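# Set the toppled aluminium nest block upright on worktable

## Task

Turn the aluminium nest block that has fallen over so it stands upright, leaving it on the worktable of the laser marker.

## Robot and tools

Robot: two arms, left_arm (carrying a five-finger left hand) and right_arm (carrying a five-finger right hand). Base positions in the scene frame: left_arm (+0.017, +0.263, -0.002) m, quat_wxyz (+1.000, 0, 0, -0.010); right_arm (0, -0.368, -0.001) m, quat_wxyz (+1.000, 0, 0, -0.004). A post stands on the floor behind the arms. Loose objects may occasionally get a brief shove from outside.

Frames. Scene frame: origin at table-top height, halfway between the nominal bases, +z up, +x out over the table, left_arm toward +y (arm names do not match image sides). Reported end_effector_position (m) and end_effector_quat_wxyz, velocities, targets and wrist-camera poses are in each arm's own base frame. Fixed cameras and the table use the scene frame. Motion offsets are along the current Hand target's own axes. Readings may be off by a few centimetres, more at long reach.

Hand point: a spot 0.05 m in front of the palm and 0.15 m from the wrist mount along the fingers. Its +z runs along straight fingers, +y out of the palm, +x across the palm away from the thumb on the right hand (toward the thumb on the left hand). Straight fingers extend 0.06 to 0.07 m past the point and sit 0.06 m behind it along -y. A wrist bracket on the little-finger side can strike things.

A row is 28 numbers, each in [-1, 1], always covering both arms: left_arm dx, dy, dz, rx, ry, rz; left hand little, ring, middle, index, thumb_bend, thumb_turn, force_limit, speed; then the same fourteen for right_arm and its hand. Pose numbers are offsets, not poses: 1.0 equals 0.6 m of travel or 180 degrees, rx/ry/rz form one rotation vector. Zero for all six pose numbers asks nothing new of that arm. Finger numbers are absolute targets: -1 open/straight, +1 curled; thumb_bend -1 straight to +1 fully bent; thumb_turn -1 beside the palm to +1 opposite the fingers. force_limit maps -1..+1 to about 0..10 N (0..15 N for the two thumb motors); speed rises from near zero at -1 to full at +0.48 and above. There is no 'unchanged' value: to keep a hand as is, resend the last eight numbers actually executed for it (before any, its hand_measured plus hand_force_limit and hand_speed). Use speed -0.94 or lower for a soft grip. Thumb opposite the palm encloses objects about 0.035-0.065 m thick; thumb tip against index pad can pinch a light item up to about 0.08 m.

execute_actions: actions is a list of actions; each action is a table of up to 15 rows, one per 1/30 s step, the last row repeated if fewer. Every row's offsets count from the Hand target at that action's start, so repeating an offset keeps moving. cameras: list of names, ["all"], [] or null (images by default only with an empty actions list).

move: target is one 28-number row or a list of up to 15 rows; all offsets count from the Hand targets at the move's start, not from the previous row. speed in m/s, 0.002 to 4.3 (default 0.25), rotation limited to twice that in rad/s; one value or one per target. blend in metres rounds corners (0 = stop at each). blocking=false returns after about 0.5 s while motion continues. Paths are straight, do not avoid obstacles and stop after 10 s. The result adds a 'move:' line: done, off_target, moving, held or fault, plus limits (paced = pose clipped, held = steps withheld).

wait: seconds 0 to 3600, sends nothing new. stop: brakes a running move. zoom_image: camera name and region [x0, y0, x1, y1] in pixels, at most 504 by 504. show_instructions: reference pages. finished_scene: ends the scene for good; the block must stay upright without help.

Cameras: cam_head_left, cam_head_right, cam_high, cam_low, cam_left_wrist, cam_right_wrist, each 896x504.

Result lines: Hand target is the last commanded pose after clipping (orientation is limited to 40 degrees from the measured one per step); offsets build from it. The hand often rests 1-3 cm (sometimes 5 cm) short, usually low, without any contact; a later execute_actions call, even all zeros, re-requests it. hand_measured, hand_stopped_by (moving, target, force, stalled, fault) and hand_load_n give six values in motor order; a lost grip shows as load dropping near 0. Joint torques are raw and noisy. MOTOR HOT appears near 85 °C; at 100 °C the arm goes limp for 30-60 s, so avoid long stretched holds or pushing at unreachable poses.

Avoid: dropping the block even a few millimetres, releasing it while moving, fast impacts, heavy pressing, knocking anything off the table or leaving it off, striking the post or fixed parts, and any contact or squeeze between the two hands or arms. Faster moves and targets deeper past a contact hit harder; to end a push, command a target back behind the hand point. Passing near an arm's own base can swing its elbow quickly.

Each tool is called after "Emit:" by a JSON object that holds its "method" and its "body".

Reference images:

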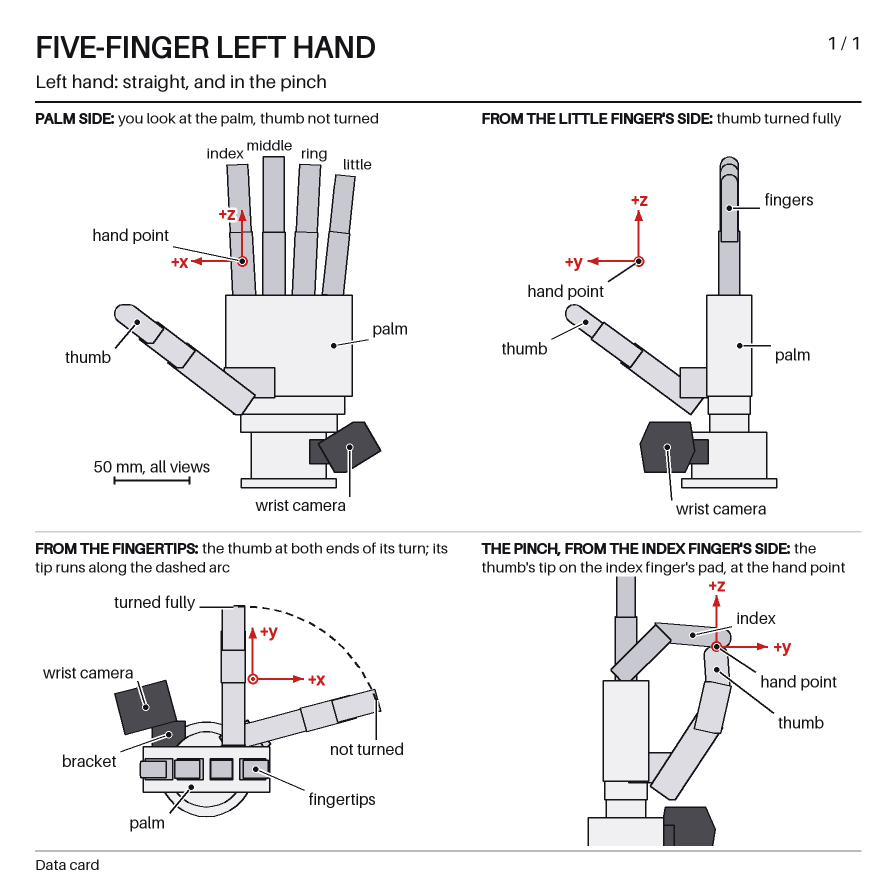

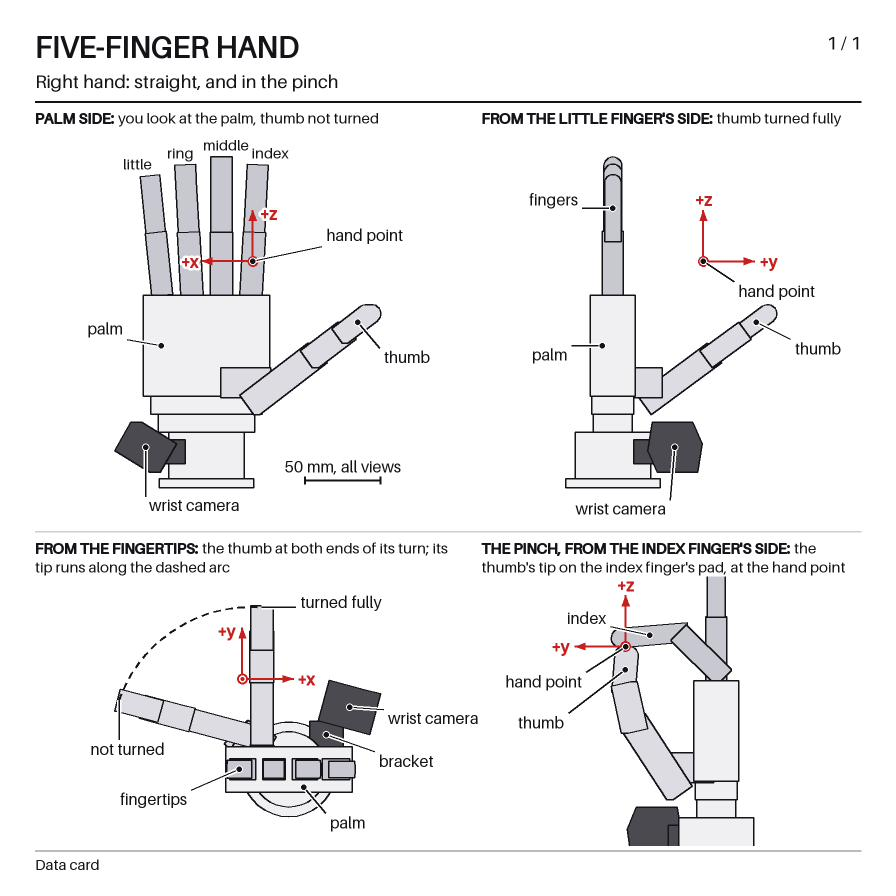

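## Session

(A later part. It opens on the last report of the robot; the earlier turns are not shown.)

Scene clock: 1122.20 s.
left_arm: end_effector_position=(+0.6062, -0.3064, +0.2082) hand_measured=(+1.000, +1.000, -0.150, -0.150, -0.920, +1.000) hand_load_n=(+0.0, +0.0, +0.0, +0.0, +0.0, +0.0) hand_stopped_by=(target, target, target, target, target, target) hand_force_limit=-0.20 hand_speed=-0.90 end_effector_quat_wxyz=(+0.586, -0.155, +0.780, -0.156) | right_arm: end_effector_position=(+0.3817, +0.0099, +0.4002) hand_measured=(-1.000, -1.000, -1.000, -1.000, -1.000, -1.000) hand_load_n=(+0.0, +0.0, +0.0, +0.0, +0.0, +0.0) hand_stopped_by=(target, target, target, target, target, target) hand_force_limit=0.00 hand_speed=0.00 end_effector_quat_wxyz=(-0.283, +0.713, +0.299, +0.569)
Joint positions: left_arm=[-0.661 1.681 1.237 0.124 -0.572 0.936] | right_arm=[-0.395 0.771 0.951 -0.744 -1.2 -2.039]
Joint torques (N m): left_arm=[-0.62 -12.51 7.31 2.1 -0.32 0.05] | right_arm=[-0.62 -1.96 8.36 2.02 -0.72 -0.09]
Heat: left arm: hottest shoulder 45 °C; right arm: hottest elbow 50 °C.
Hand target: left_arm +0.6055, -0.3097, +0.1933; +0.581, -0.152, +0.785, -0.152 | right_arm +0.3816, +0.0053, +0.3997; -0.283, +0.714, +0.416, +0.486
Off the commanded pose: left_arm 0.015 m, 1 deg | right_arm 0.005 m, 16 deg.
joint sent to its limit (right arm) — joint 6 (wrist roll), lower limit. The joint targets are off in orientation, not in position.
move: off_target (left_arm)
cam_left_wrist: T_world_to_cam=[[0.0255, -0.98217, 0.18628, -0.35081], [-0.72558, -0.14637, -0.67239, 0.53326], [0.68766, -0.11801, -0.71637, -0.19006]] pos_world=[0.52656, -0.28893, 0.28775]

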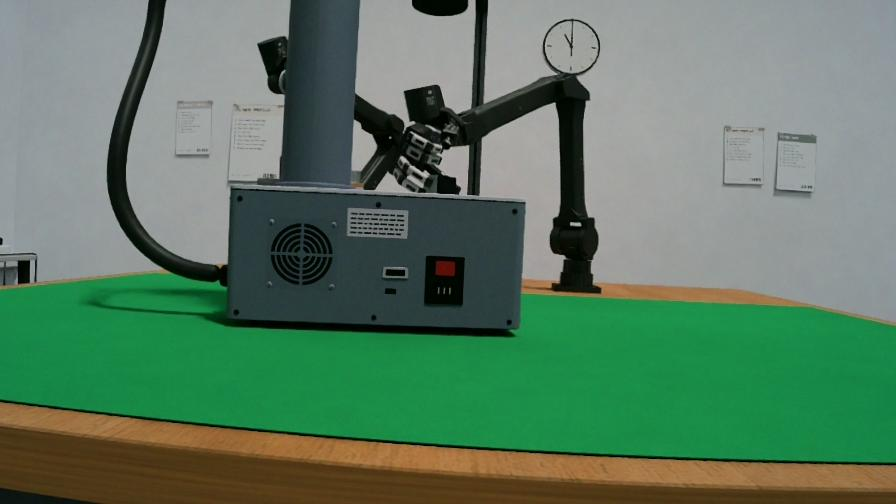

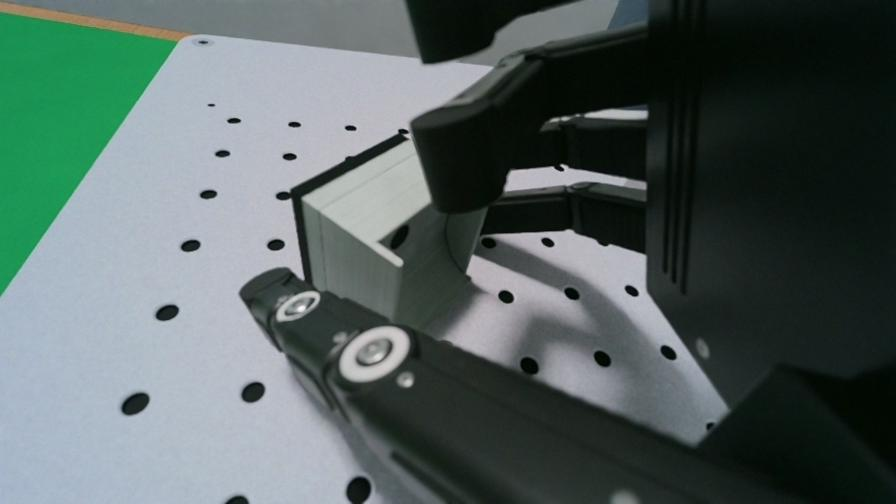

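Emit:
{"method": "move", "body": {"target": [[0.0027,-0.0027,-0.0045,0.0241,0.0115,0.0077,1,1,-0.15,-0.15,-0.92,1,-0.2,-0.9,0,0,0,0,0,0,-1,-1,-1,-1,-1,-1,0,0]], "speed": 0.06, "cameras": ["cam_low","cam_left_wrist"]}}

Emit:
{"method": "zoom_image", "body": {"camera": "cam_low", "region": [410, 150, 480, 200]}}

Scene clock: 1144.53 s.
left_arm: end_effector_position=(+0.6061, -0.3154, +0.2051) hand_measured=(+1.000, +1.000, -0.150, -0.150, -0.920, +1.000) hand_load_n=(+0.0, +0.0, +0.0, -0.5, +0.0, +0.0) hand_stopped_by=(target, target, target, target, target, target) hand_force_limit=-0.20 hand_speed=-0.90 end_effector_quat_wxyz=(+0.580, -0.120, +0.785, -0.180) | right_arm: end_effector_position=(+0.3817, +0.0099, +0.4002) hand_measured=(-1.000, -1.000, -1.000, -1.000, -1.000, -1.000) hand_load_n=(+0.0, +0.0, +0.0, +0.5, +0.0, +0.0) hand_stopped_by=(target, target, target, target, target, target) hand_force_limit=0.00 hand_speed=0.00 end_effector_quat_wxyz=(-0.283, +0.713, +0.299, +0.569)
Joint positions: left_arm=[-0.655 1.673 1.212 0.159 -0.486 0.973] | right_arm=[-0.395 0.771 0.951 -0.744 -1.2 -2.039]
Joint torques (N m): left_arm=[-0.03 -14.15 6.23 2.09 0.08 0.04] | right_arm=[-0.56 -1.96 8.36 2.03 -0.71 -0.1]
Heat: left arm: hottest shoulder 45 °C; right arm: hottest elbow 50 °C.
Hand target: left_arm +0.6025, -0.3116, +0.1934; +0.574, -0.118, +0.791, -0.177 | right_arm +0.3816, +0.0053, +0.3997; -0.283, +0.714, +0.416, +0.486
Off the commanded pose: left_arm 0.013 m, 1 deg | right_arm 0.005 m, 16 deg.
joint sent to its limit (right arm) — joint 6 (wrist roll), lower limit. The joint targets are off in orientation, not in position.
move: off_target (left_arm)
cam_left_wrist: T_world_to_cam=[[-0.05961, -0.98133, 0.18284, -0.30647], [-0.73376, -0.08111, -0.67455, 0.55578], [0.67679, -0.17437, -0.71523, -0.20467]] pos_world=[0.52806, -0.29135, 0.28456]

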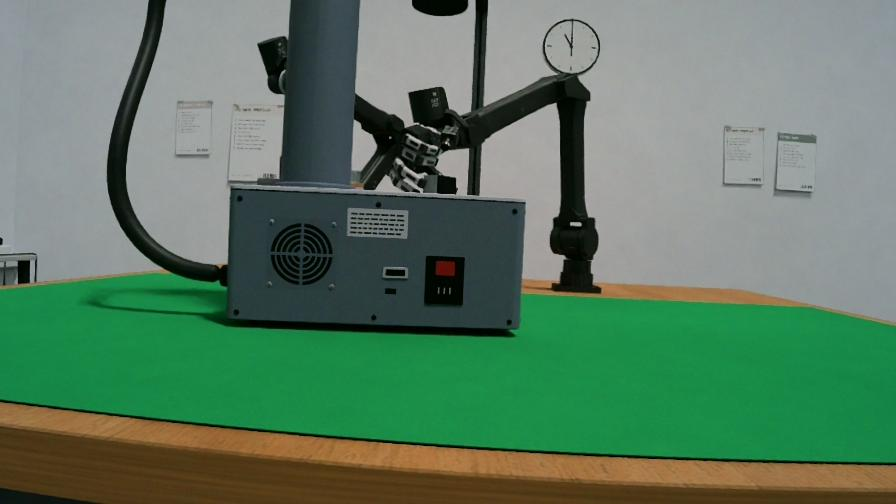

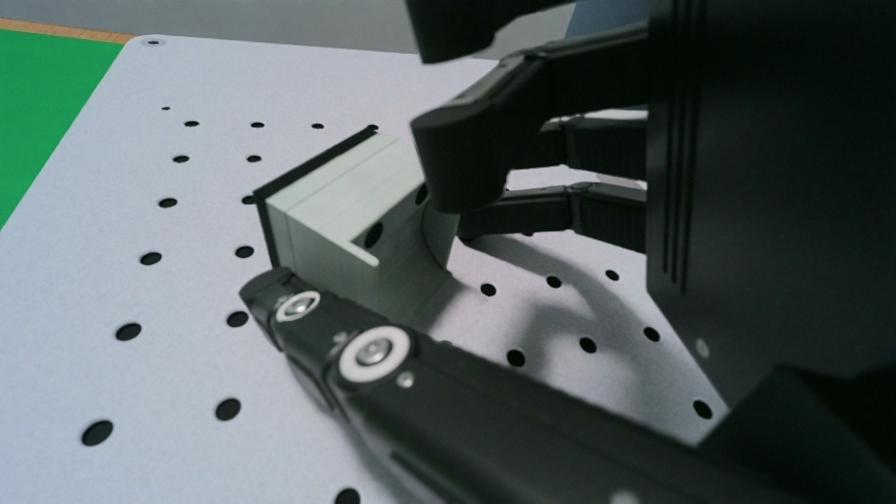

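Scaled by 7.200.

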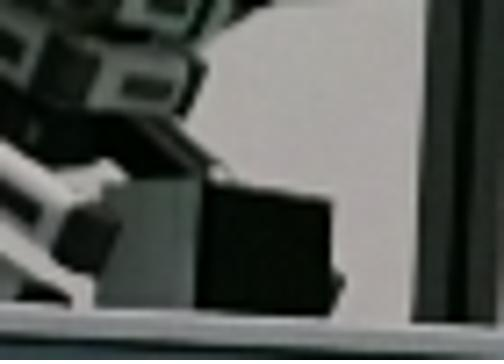

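Emit:
{"method": "move", "body": {"target": [[-0.0052,0.0105,-0.0068,0,0,0,1,1,-0.15,-0.15,-0.92,1,-0.2,-0.9,0,0,0,0,0,0,-1,-1,-1,-1,-1,-1,0,0]], "speed": 0.04, "cameras": ["cam_low","cam_left_wrist"]}}

Emit:
{"method": "zoom_image", "body": {"camera": "cam_low", "region": [410, 150, 480, 200]}}

Scene clock: 1154.03 s.
left_arm: end_effector_position=(+0.6021, -0.3115, +0.2056) hand_measured=(+1.000, +1.000, -0.150, -0.150, -0.920, +1.000) hand_load_n=(+0.0, +0.0, +0.0, +0.5, +0.0, +0.0) hand_stopped_by=(target, target, target, target, target, target) hand_force_limit=-0.20 hand_speed=-0.90 end_effector_quat_wxyz=(+0.579, -0.118, +0.786, -0.183) | right_arm: end_effector_position=(+0.3817, +0.0099, +0.4002) hand_measured=(-1.000, -1.000, -1.000, -1.000, -1.000, -1.000) hand_load_n=(+0.0, +0.0, +0.0, +0.0, +0.0, +0.0) hand_stopped_by=(target, target, target, target, target, target) hand_force_limit=0.00 hand_speed=0.00 end_effector_quat_wxyz=(-0.283, +0.713, +0.299, +0.569)
Joint positions: left_arm=[-0.651 1.657 1.193 0.163 -0.475 0.975] | right_arm=[-0.395 0.771 0.951 -0.744 -1.2 -2.039]
Joint torques (N m): left_arm=[0.91 -13.74 6.24 1.91 -0.07 0.08] | right_arm=[-0.62 -2.02 8.38 2.02 -0.72 -0.1]
Heat: left arm: hottest shoulder 45 °C; right arm: hottest elbow 50 °C.
Hand target: left_arm +0.5997, -0.3041, +0.1947; +0.574, -0.118, +0.790, -0.177 | right_arm +0.3816, +0.0053, +0.3997; -0.283, +0.714, +0.416, +0.486
Off the commanded pose: left_arm 0.013 m, 1 deg | right_arm 0.005 m, 16 deg.
joint sent to its limit (right arm) — joint 6 (wrist roll), lower limit. The joint targets are off in orientation, not in position.
move: off_target (left_arm)
cam_left_wrist: T_world_to_cam=[[-0.06689, -0.98062, 0.18414, -0.29862], [-0.7351, -0.07635, -0.67365, 0.55559], [0.67466, -0.18043, -0.71574, -0.20148]] pos_world=[0.52436, -0.28676, 0.28505]

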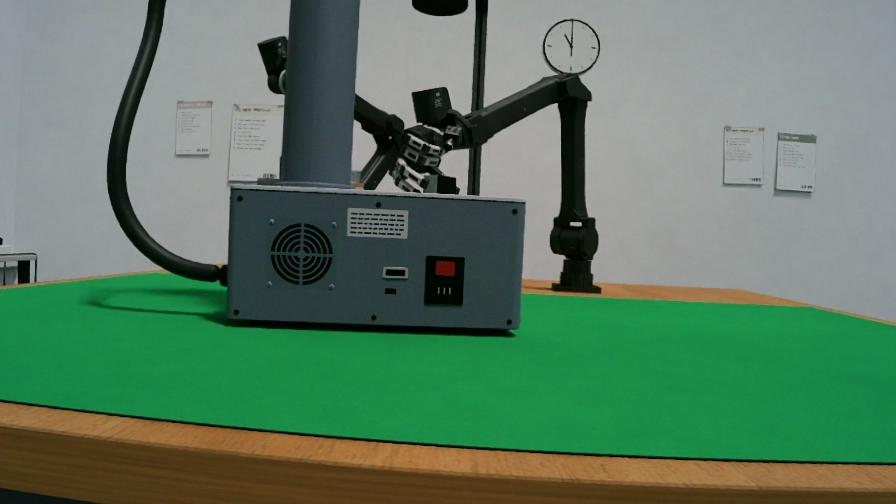

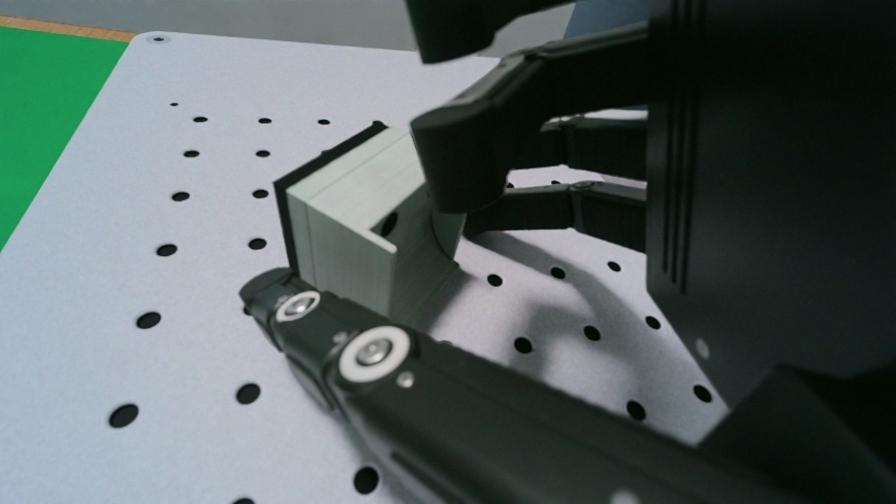

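Scaled by 7.200.

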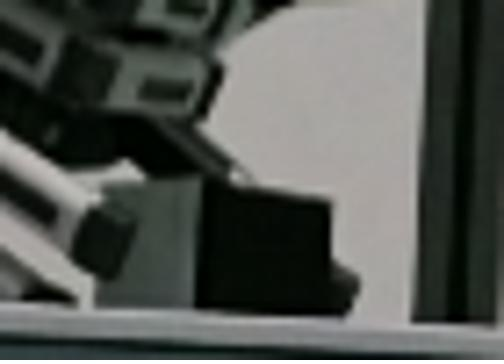

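Emit:
{"method": "move", "body": {"target": [[-0.0042,0.0068,0.0025,0,0,0,1,1,-0.15,-0.15,-0.92,1,-0.6,-0.93,0,0,0,0,0,0,-1,-1,-1,-1,-1,-1,0,0],[-0.0042,0.0068,0.0025,0,0,0,1,1,-0.05,-0.05,-0.8,1,-0.6,-0.93,0,0,0,0,0,0,-1,-1,-1,-1,-1,-1,0,0]], "speed": 0.04, "cameras": ["cam_low","cam_left_wrist"]}}

Emit:
{"method": "zoom_image", "body": {"camera": "cam_low", "region": [410, 150, 480, 200]}}

Scene clock: 1163.37 s.
left_arm: end_effector_position=(+0.6033, -0.3092, +0.2051) hand_measured=(+1.000, +1.000, -0.050, -0.050, -0.800, +1.000) hand_load_n=(+0.0, +0.0, +0.0, +0.5, +0.0, +0.5) hand_stopped_by=(target, target, target, target, target, target) hand_force_limit=-0.60 hand_speed=-0.93 end_effector_quat_wxyz=(+0.578, -0.117, +0.786, -0.185) | right_arm: end_effector_position=(+0.3817, +0.0099, +0.4002) hand_measured=(-1.000, -1.000, -1.000, -1.000, -1.000, -1.000) hand_load_n=(+0.0, +0.0, +0.0, +0.0, +0.0, +0.0) hand_stopped_by=(target, target, target, target, target, target) hand_force_limit=0.00 hand_speed=0.00 end_effector_quat_wxyz=(-0.283, +0.713, +0.299, +0.569)
Joint positions: left_arm=[-0.645 1.655 1.19 0.165 -0.464 0.976] | right_arm=[-0.395 0.771 0.951 -0.744 -1.2 -2.039]
Joint torques (N m): left_arm=[0.26 -13.39 6.27 2.17 -0.11 0.07] | right_arm=[-0.56 -2.02 8.38 2.03 -0.72 -0.1]
Heat: left arm: hottest shoulder 45 °C; right arm: hottest elbow 50 °C.
Hand target: left_arm +0.6021, -0.2995, +0.1947; +0.574, -0.118, +0.791, -0.177 | right_arm +0.3816, +0.0053, +0.3997; -0.283, +0.714, +0.416, +0.486
Off the commanded pose: left_arm 0.014 m, 1 deg | right_arm 0.005 m, 16 deg.
joint sent to its limit (right arm) — joint 6 (wrist roll), lower limit. The joint targets are off in orientation, not in position.
move: off_target (left_arm); target 2's new numbers were sent with left_arm's hand 0.015 m and 1 deg from that target
cam_left_wrist: T_world_to_cam=[[-0.07054, -0.97995, 0.18634, -0.29423], [-0.7361, -0.07492, -0.67271, 0.55716], [0.67318, -0.18462, -0.71606, -0.20247]] pos_world=[0.52567, -0.28396, 0.28465]

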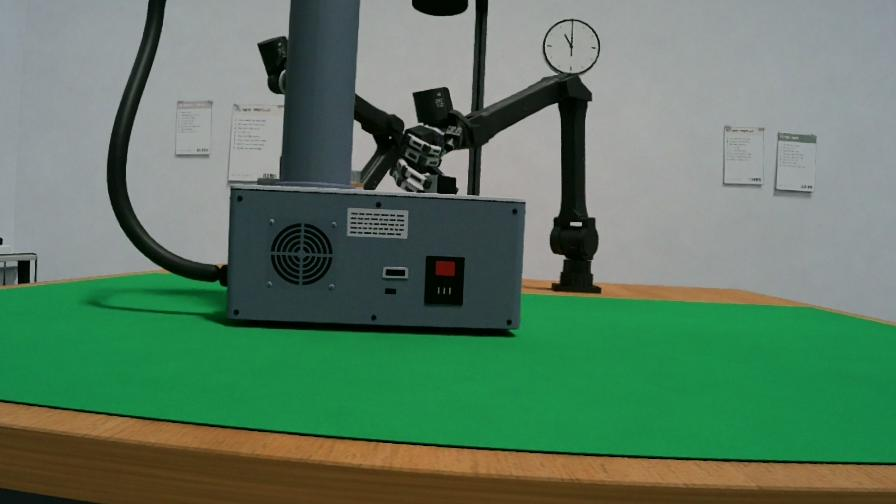

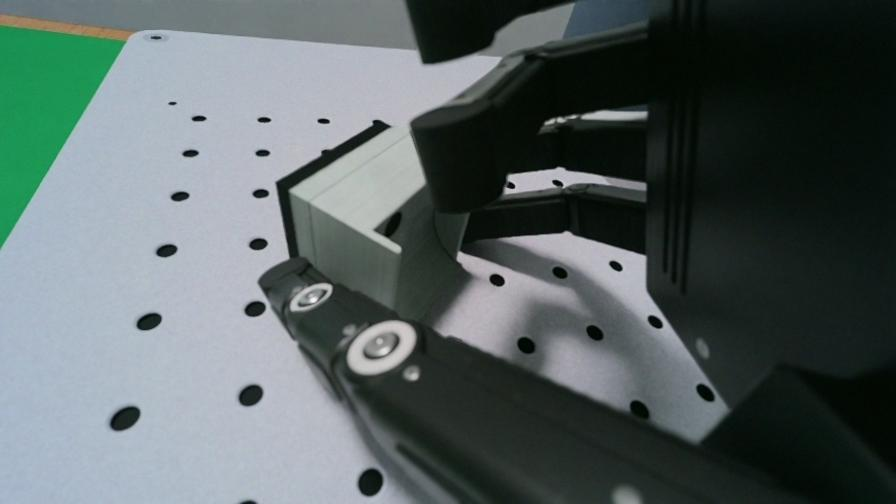

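Scaled by 7.200.

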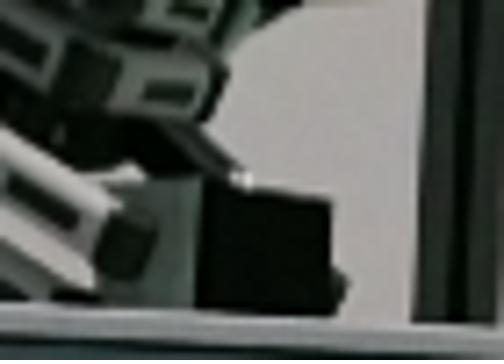

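Emit:
{"method": "move", "body": {"target": [[0,0,0,0,0,0,1,1,0.06,0.06,-0.66,1,-0.6,-0.94,0,0,0,0,0,0,-1,-1,-1,-1,-1,-1,0,0]], "speed": 0.04, "cameras": ["cam_low","cam_left_wrist"]}}

Emit:
{"method": "zoom_image", "body": {"camera": "cam_low", "region": [410, 150, 480, 200]}}

Scene clock: 1168.23 s.
left_arm: end_effector_position=(+0.6031, -0.3089, +0.2044) hand_measured=(+1.000, +1.000, +0.050, +0.060, -0.750, +1.000) hand_load_n=(+0.0, +0.0, +1.5, +2.0, +3.5, +0.0) hand_stopped_by=(target, target, force, target, force, target) hand_force_limit=-0.60 hand_speed=-0.94 end_effector_quat_wxyz=(+0.577, -0.117, +0.787, -0.185) | right_arm: end_effector_position=(+0.3817, +0.0099, +0.4002) hand_measured=(-1.000, -1.000, -1.000, -1.000, -1.000, -1.000) hand_load_n=(+0.0, +0.0, +0.0, +0.0, +0.0, +0.0) hand_stopped_by=(target, target, target, target, target, target) hand_force_limit=0.00 hand_speed=0.00 end_effector_quat_wxyz=(-0.283, +0.713, +0.299, +0.569)
Joint positions: left_arm=[-0.645 1.655 1.189 0.165 -0.464 0.976] | right_arm=[-0.395 0.771 0.951 -0.744 -1.2 -2.039]
Joint torques (N m): left_arm=[1.08 -13.86 6.28 2.15 -0.14 0.09] | right_arm=[-0.62 -1.96 8.36 2.03 -0.71 -0.1]
Heat: left arm: hottest shoulder 45 °C; right arm: hottest elbow 50 °C.
Hand target: left_arm +0.6020, -0.2995, +0.1946; +0.574, -0.118, +0.791, -0.177 | right_arm +0.3816, +0.0053, +0.3997; -0.283, +0.714, +0.416, +0.486
Off the commanded pose: left_arm 0.014 m, 1 deg | right_arm 0.005 m, 16 deg.
joint sent to its limit (right arm) — joint 6 (wrist roll), lower limit. The joint targets are off in orientation, not in position.
move: done
cam_left_wrist: T_world_to_cam=[[-0.07037, -0.98006, 0.18584, -0.29381], [-0.73677, -0.07453, -0.67202, 0.55697], [0.67247, -0.18421, -0.71684, -0.20206]] pos_world=[0.52557, -0.28366, 0.28405]

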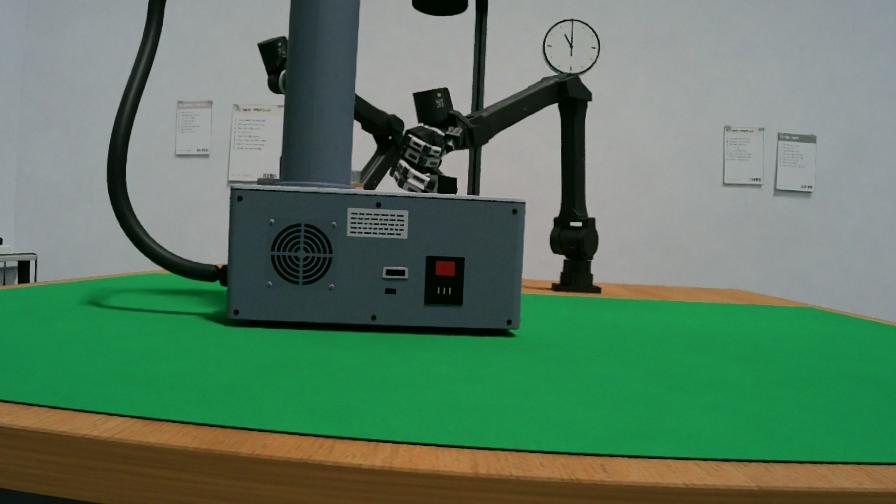

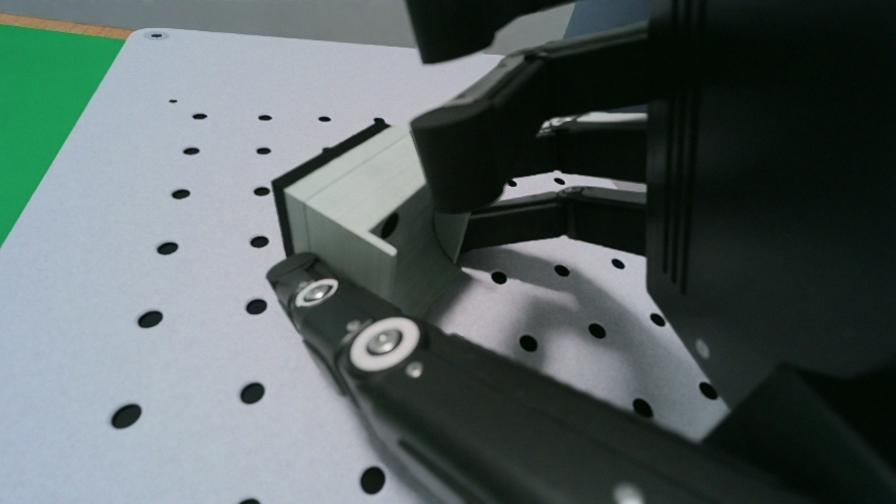

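Scaled by 7.200.

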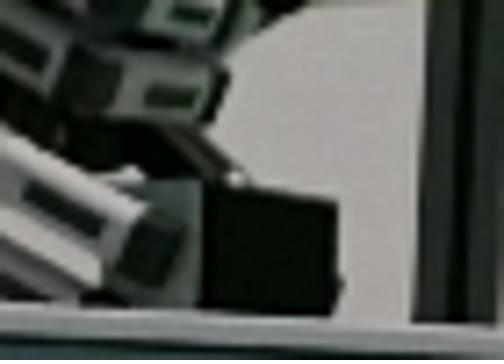

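Emit:
{"method": "move", "body": {"target": [[0,0,0,0,0,0,1,1,0.13,0.13,-0.68,1,-0.2,-0.95,0,0,0,0,0,0,-1,-1,-1,-1,-1,-1,0,0]], "speed": 0.04, "cameras": ["cam_low"]}}

Emit:
{"method": "zoom_image", "body": {"camera": "cam_low", "region": [410, 150, 480, 200]}}

Scene clock: 1171.93 s.
left_arm: end_effector_position=(+0.6032, -0.3087, +0.2044) hand_measured=(+1.000, +1.000, +0.068, +0.096, -0.748, +1.000) hand_load_n=(+0.0, +0.0, +3.5, +4.0, +9.5, +0.0) hand_stopped_by=(target, target, force, force, force, target) hand_force_limit=-0.20 hand_speed=-0.95 end_effector_quat_wxyz=(+0.577, -0.117, +0.787, -0.185) | right_arm: end_effector_position=(+0.3817, +0.0099, +0.4002) hand_measured=(-1.000, -1.000, -1.000, -1.000, -1.000, -1.000) hand_load_n=(+0.0, +0.0, +0.0, +0.0, +0.0, +0.0) hand_stopped_by=(target, target, target, target, target, target) hand_force_limit=0.00 hand_speed=0.00 end_effector_quat_wxyz=(-0.283, +0.713, +0.299, +0.569)
Joint positions: left_arm=[-0.644 1.655 1.189 0.165 -0.464 0.976] | right_arm=[-0.395 0.771 0.951 -0.744 -1.2 -2.039]
Joint torques (N m): left_arm=[0.21 -13.8 6.34 2.13 -0.24 0.09] | right_arm=[-0.5 -2.02 8.36 2.03 -0.71 -0.09]
Heat: left arm: hottest shoulder 45 °C; right arm: hottest elbow 50 °C.
Hand target: left_arm +0.6020, -0.2995, +0.1946; +0.574, -0.118, +0.791, -0.177 | right_arm +0.3816, +0.0053, +0.3997; -0.283, +0.714, +0.416, +0.486
Off the commanded pose: left_arm 0.014 m, 1 deg | right_arm 0.005 m, 16 deg.
joint sent to its limit (right arm) — joint 6 (wrist roll), lower limit. The joint targets are off in orientation, not in position.
move: done

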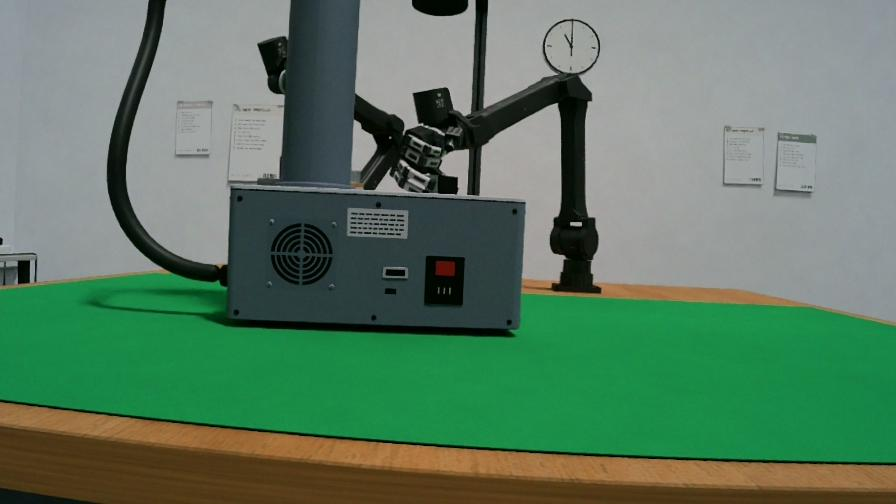

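Scaled by 7.200.

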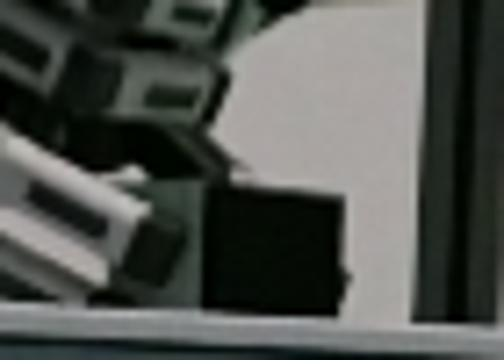

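Emit:
{"method": "move", "body": {"target": [[-0.13,-0.0623,-0.0419,0,0,0,1,1,0.13,0.13,-0.68,1,-0.2,-0.95,0,0,0,0,0,0,-1,-1,-1,-1,-1,-1,0,0]], "speed": 0.06, "cameras": ["cam_low","cam_left_wrist"]}}

Emit:
{"method": "zoom_image", "body": {"camera": "cam_low", "region": [410, 120, 480, 190]}}

Scene clock: 1182.20 s.
left_arm: end_effector_position=(+0.5887, -0.2978, +0.2450) hand_measured=(+1.000, +1.000, +0.068, +0.096, -0.748, +1.000) hand_load_n=(+0.0, +0.0, +3.5, +4.0, +9.0, +0.0) hand_stopped_by=(target, target, force, force, force, target) hand_force_limit=-0.20 hand_speed=-0.95 end_effector_quat_wxyz=(+0.555, -0.109, +0.809, -0.162) | right_arm: end_effector_position=(+0.3817, +0.0099, +0.4002) hand_measured=(-1.000, -1.000, -1.000, -1.000, -1.000, -1.000) hand_load_n=(+0.0, +0.0, +0.0, +0.0, +0.0, +0.0) hand_stopped_by=(target, target, target, target, target, target) hand_force_limit=0.00 hand_speed=0.00 end_effector_quat_wxyz=(-0.283, +0.713, +0.299, +0.569)
Joint positions: left_arm=[-0.644 1.579 1.254 -0.054 -0.464 0.976] | right_arm=[-0.395 0.771 0.951 -0.744 -1.2 -2.039]
Joint torques (N m): left_arm=[0.79 -14.15 11.67 1.52 -0.25 0.08] | right_arm=[-0.56 -1.96 8.36 2.03 -0.72 -0.09]
Heat: left arm: hottest shoulder 45 °C; right arm: hottest elbow 51 °C.
Hand target: left_arm +0.6019, -0.2995, +0.2849; +0.574, -0.118, +0.790, -0.177 | right_arm +0.3816, +0.0053, +0.3997; -0.283, +0.714, +0.416, +0.486
Off the commanded pose: left_arm 0.042 m, 4 deg | right_arm 0.005 m, 16 deg.
joint sent to its limit (right arm) — joint 6 (wrist roll), lower limit. The joint targets are off in orientation, not in position.
move: off_target (left_arm)
cam_left_wrist: T_world_to_cam=[[-0.06, -0.9878, 0.14373, -0.28965], [-0.7775, -0.04406, -0.62734, 0.5965], [0.62601, -0.14939, -0.76537, -0.11166]] pos_world=[0.5163, -0.27651, 0.33038]

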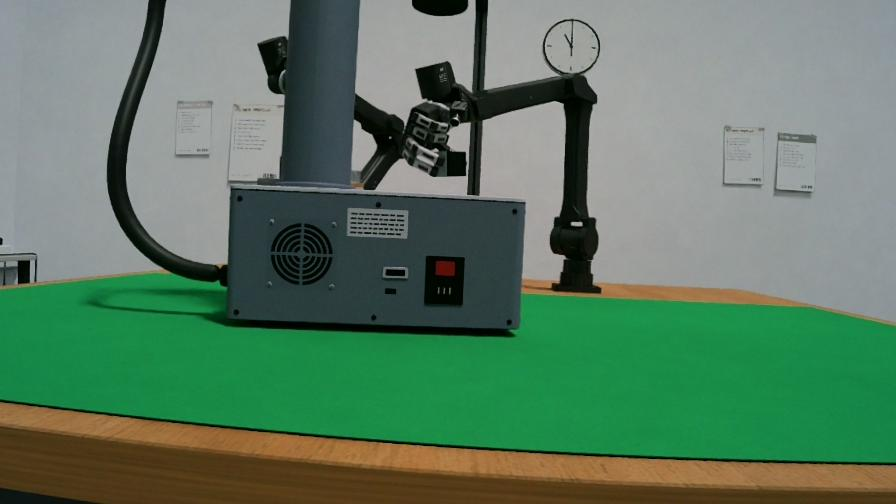

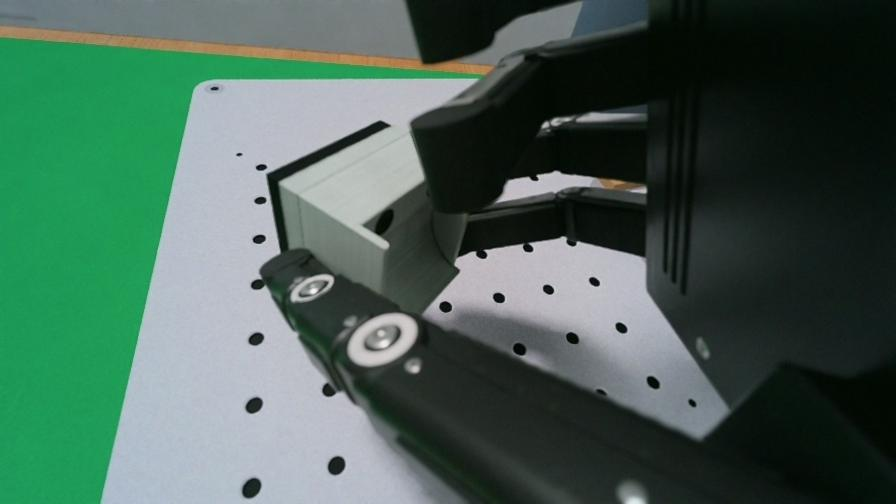

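Scaled by 7.200.

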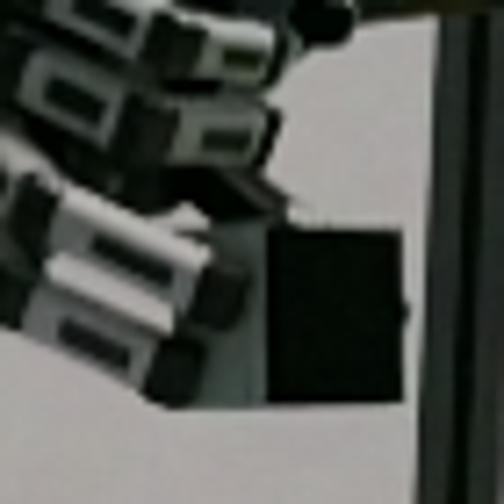

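Emit:
{"method": "move", "body": {"target": [[-0.0388,-0.0012,-0.0017,0.0113,0.2591,-0.4287,1,1,0.13,0.13,-0.68,1,-0.2,-0.95,0,0,0,0,0,0,-1,-1,-1,-1,-1,-1,0,0]], "speed": 0.11, "cameras": ["cam_low","cam_left_wrist","cam_high"]}}

Emit:
{"method": "zoom_image", "body": {"camera": "cam_low", "region": [410, 120, 480, 190]}}

Emit:
{"method": "zoom_image", "body": {"camera": "cam_high", "region": [470, 180, 550, 250]}}

Scene clock: 1212.77 s.
left_arm: end_effector_position=(+0.5889, -0.2900, +0.2864) hand_measured=(+1.000, +1.000, +0.068, +0.096, -0.748, +1.000) hand_load_n=(+0.0, +0.0, +4.5, +3.0, +9.0, +0.0) hand_stopped_by=(target, target, force, force, force, target) hand_force_limit=-0.20 hand_speed=-0.95 end_effector_quat_wxyz=(-0.001, -0.495, +0.702, -0.512) | right_arm: end_effector_position=(+0.3817, +0.0099, +0.4002) hand_measured=(-1.000, -1.000, -1.000, -1.000, -1.000, -1.000) hand_load_n=(+0.0, +0.0, +0.0, +0.0, +0.0, +0.0) hand_stopped_by=(target, target, target, target, target, target) hand_force_limit=0.00 hand_speed=0.00 end_effector_quat_wxyz=(-0.283, +0.713, +0.299, +0.569)
Joint positions: left_arm=[-0.229 1.664 1.529 -0.494 0.627 -0.213] | right_arm=[-0.395 0.771 0.951 -0.744 -1.2 -2.039]
Joint torques (N m): left_arm=[0.38 -13.39 11.58 2.43 0.37 -0.12] | right_arm=[-0.62 -1.96 8.36 2.02 -0.71 -0.1]
Motor temperatures (°C): left_arm=[32 45 47 30 30 29] | right_arm=[33 34 51 32 32 29]
Heat: left arm: hottest elbow 47 °C; right arm: hottest elbow 51 °C.
Hand target: left_arm +0.6082, -0.2909, +0.3055; +0.011, -0.488, +0.694, -0.529 | right_arm +0.3816, +0.0053, +0.3997; -0.283, +0.714, +0.416, +0.486
Off the commanded pose: left_arm 0.027 m, 3 deg | right_arm 0.005 m, 16 deg.
joint sent to its limit (right arm) — joint 6 (wrist roll), lower limit. The joint targets are off in orientation, not in position.
move: off_target (left_arm)
cam_left_wrist: T_world_to_cam=[[0.56392, -0.18613, 0.80458, -0.61203], [-0.82239, -0.21534, 0.52659, 0.26929], [0.07525, -0.95864, -0.2745, -0.12987]] pos_world=[0.57637, -0.18042, 0.31497]
Images, in order (width x height): cam_high 896x504, cam_low 896x504, cam_left_wrist 896x504.

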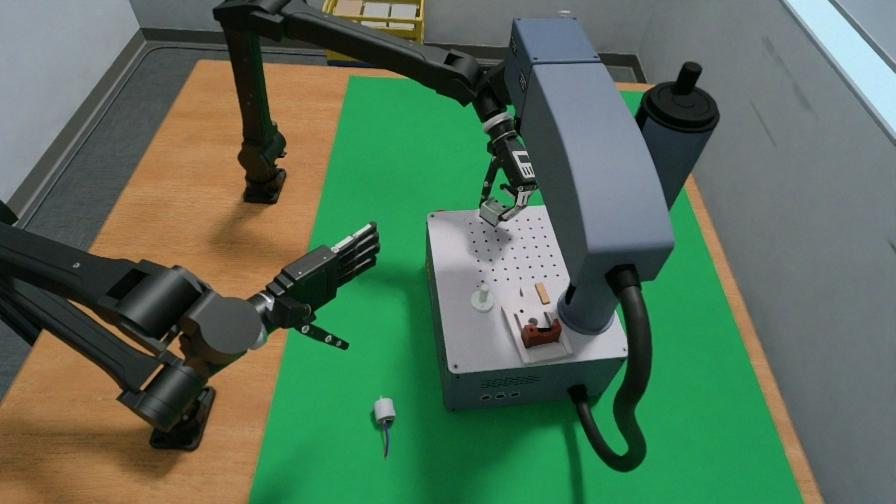

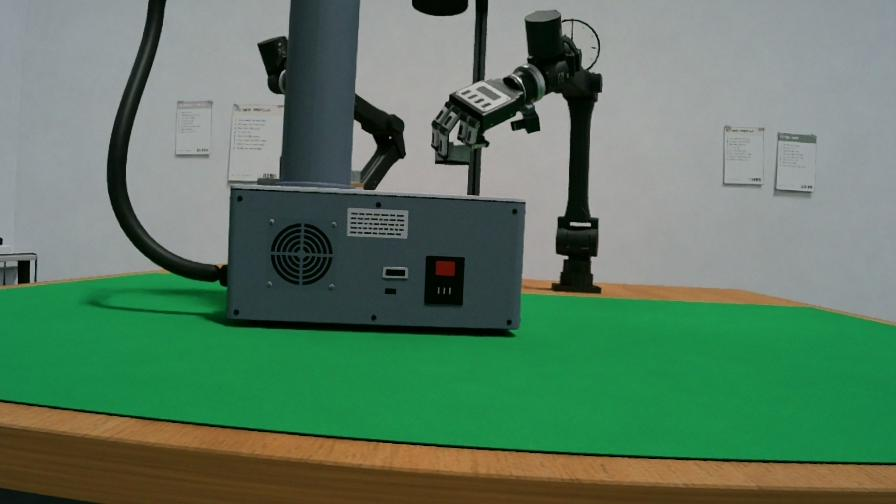

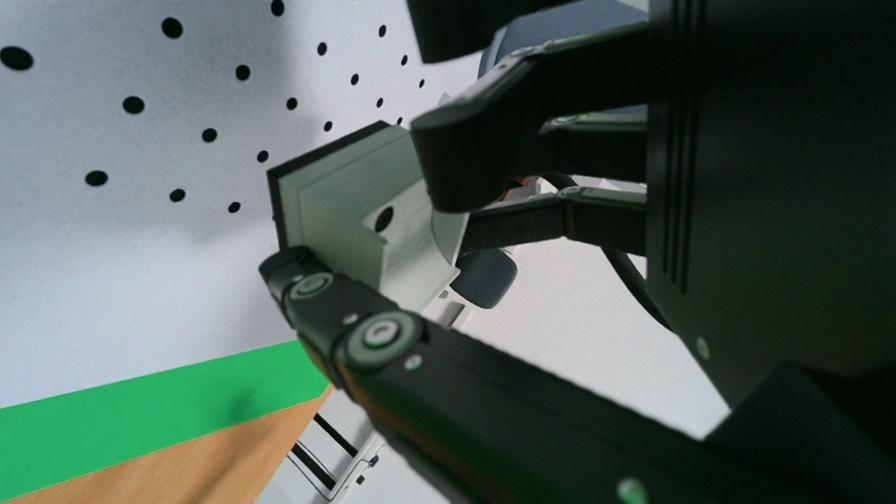

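Scaled by 7.200.

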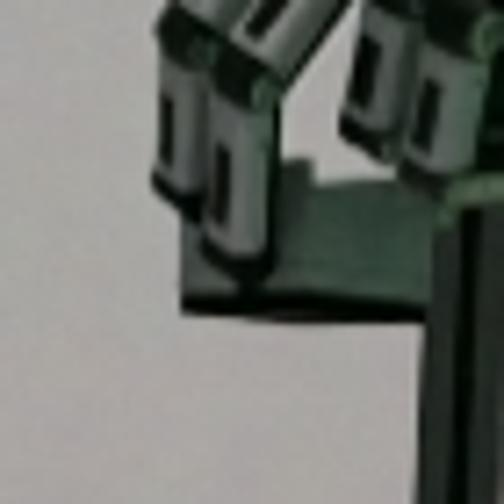

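Scaled by 6.300.

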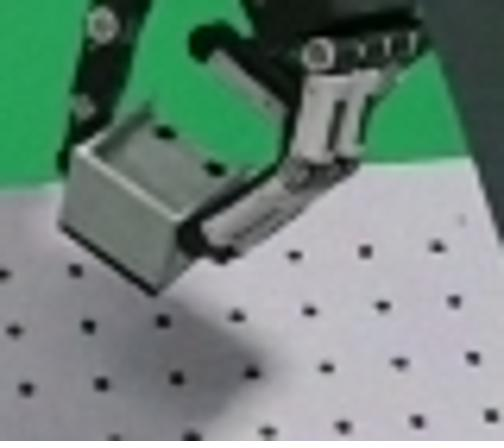

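Emit:
{"method": "move", "body": {"target": [-0.0377,0.0558,0.0330,0,0,0,1,1,0.13,0.13,-0.68,1,-0.2,-0.95,0,0,0,0,0,0,-1,-1,-1,-1,-1,-1,0,0], "speed": 0.05, "cameras": ["cam_high","cam_low"]}}

Scene clock: 1234.57 s.
left_arm: end_effector_position=(+0.6037, -0.2935, +0.2717) hand_measured=(+1.000, +1.000, +0.068, +0.096, -0.748, +1.000) hand_load_n=(+0.0, +0.5, +4.0, +3.0, +9.0, +0.0) hand_stopped_by=(target, target, force, force, force, target) hand_force_limit=-0.20 hand_speed=-0.95 end_effector_quat_wxyz=(+0.015, -0.480, +0.698, -0.530) | right_arm: end_effector_position=(+0.3817, +0.0099, +0.4002) hand_measured=(-1.000, -1.000, -1.000, -1.000, -1.000, -1.000) hand_load_n=(+0.0, +0.0, +0.5, +0.0, +0.0, +0.0) hand_stopped_by=(target, target, target, target, target, target) hand_force_limit=0.00 hand_speed=0.00 end_effector_quat_wxyz=(-0.283, +0.713, +0.299, +0.569)
Joint positions: left_arm=[-0.229 1.689 1.501 -0.383 0.627 -0.213] | right_arm=[-0.395 0.771 0.951 -0.744 -1.2 -2.039]
Joint torques (N m): left_arm=[1.44 -13.27 7.13 1.96 0.3 -0.17] | right_arm=[-0.56 -2.02 8.36 2.04 -0.71 -0.1]
Heat: left arm: hottest elbow 50 °C; right arm: hottest elbow 51 °C.
Hand target: left_arm +0.6082, -0.2908, +0.2605; +0.010, -0.488, +0.694, -0.529 | right_arm +0.3816, +0.0053, +0.3997; -0.283, +0.714, +0.416, +0.486
Off the commanded pose: left_arm 0.012 m, 1 deg | right_arm 0.005 m, 16 deg.
joint sent to its limit (right arm) — joint 6 (wrist roll), lower limit. The joint targets are off in orientation, not in position.
move: off_target (left_arm)

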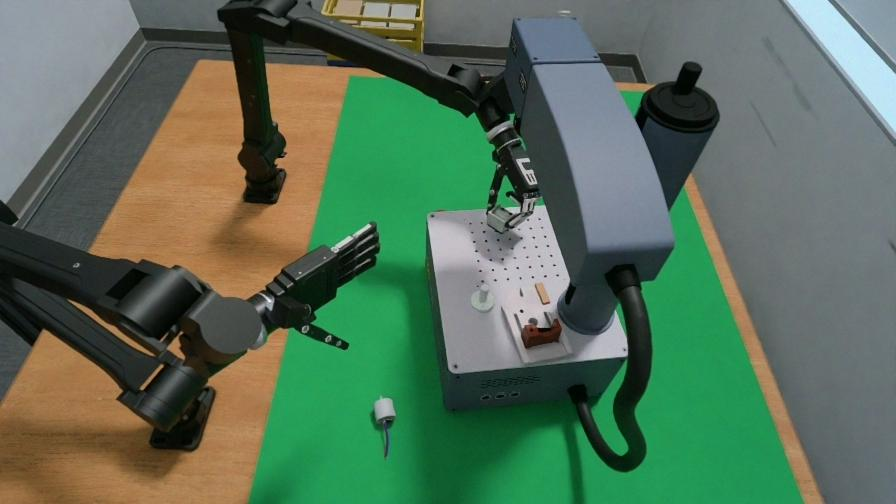

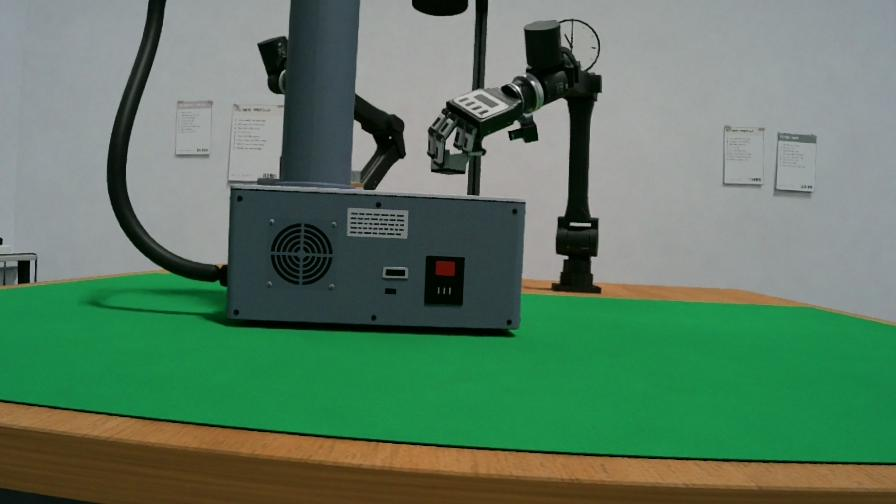

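Emit:
{"method": "zoom_image", "body": {"camera": "cam_low", "region": [410, 130, 490, 200]}}

Emit:
{"method": "zoom_image", "body": {"camera": "cam_high", "region": [460, 170, 560, 250]}}

Scaled by 6.300.

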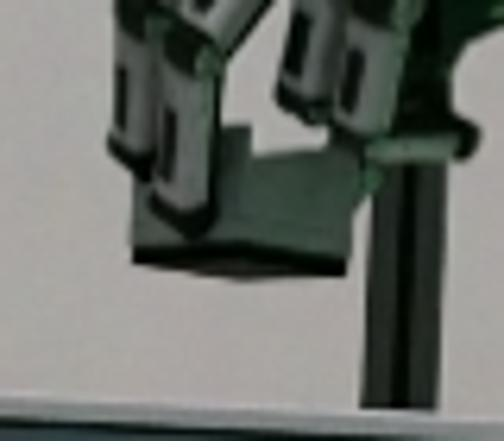

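Scaled by 5.040.

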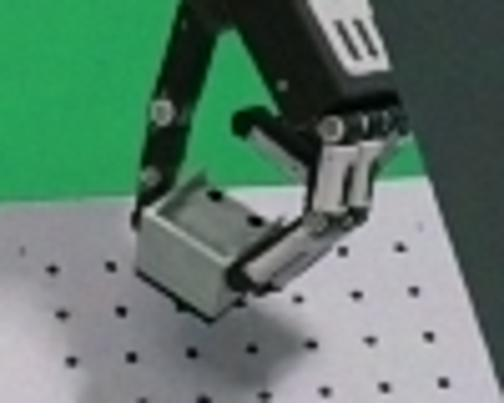

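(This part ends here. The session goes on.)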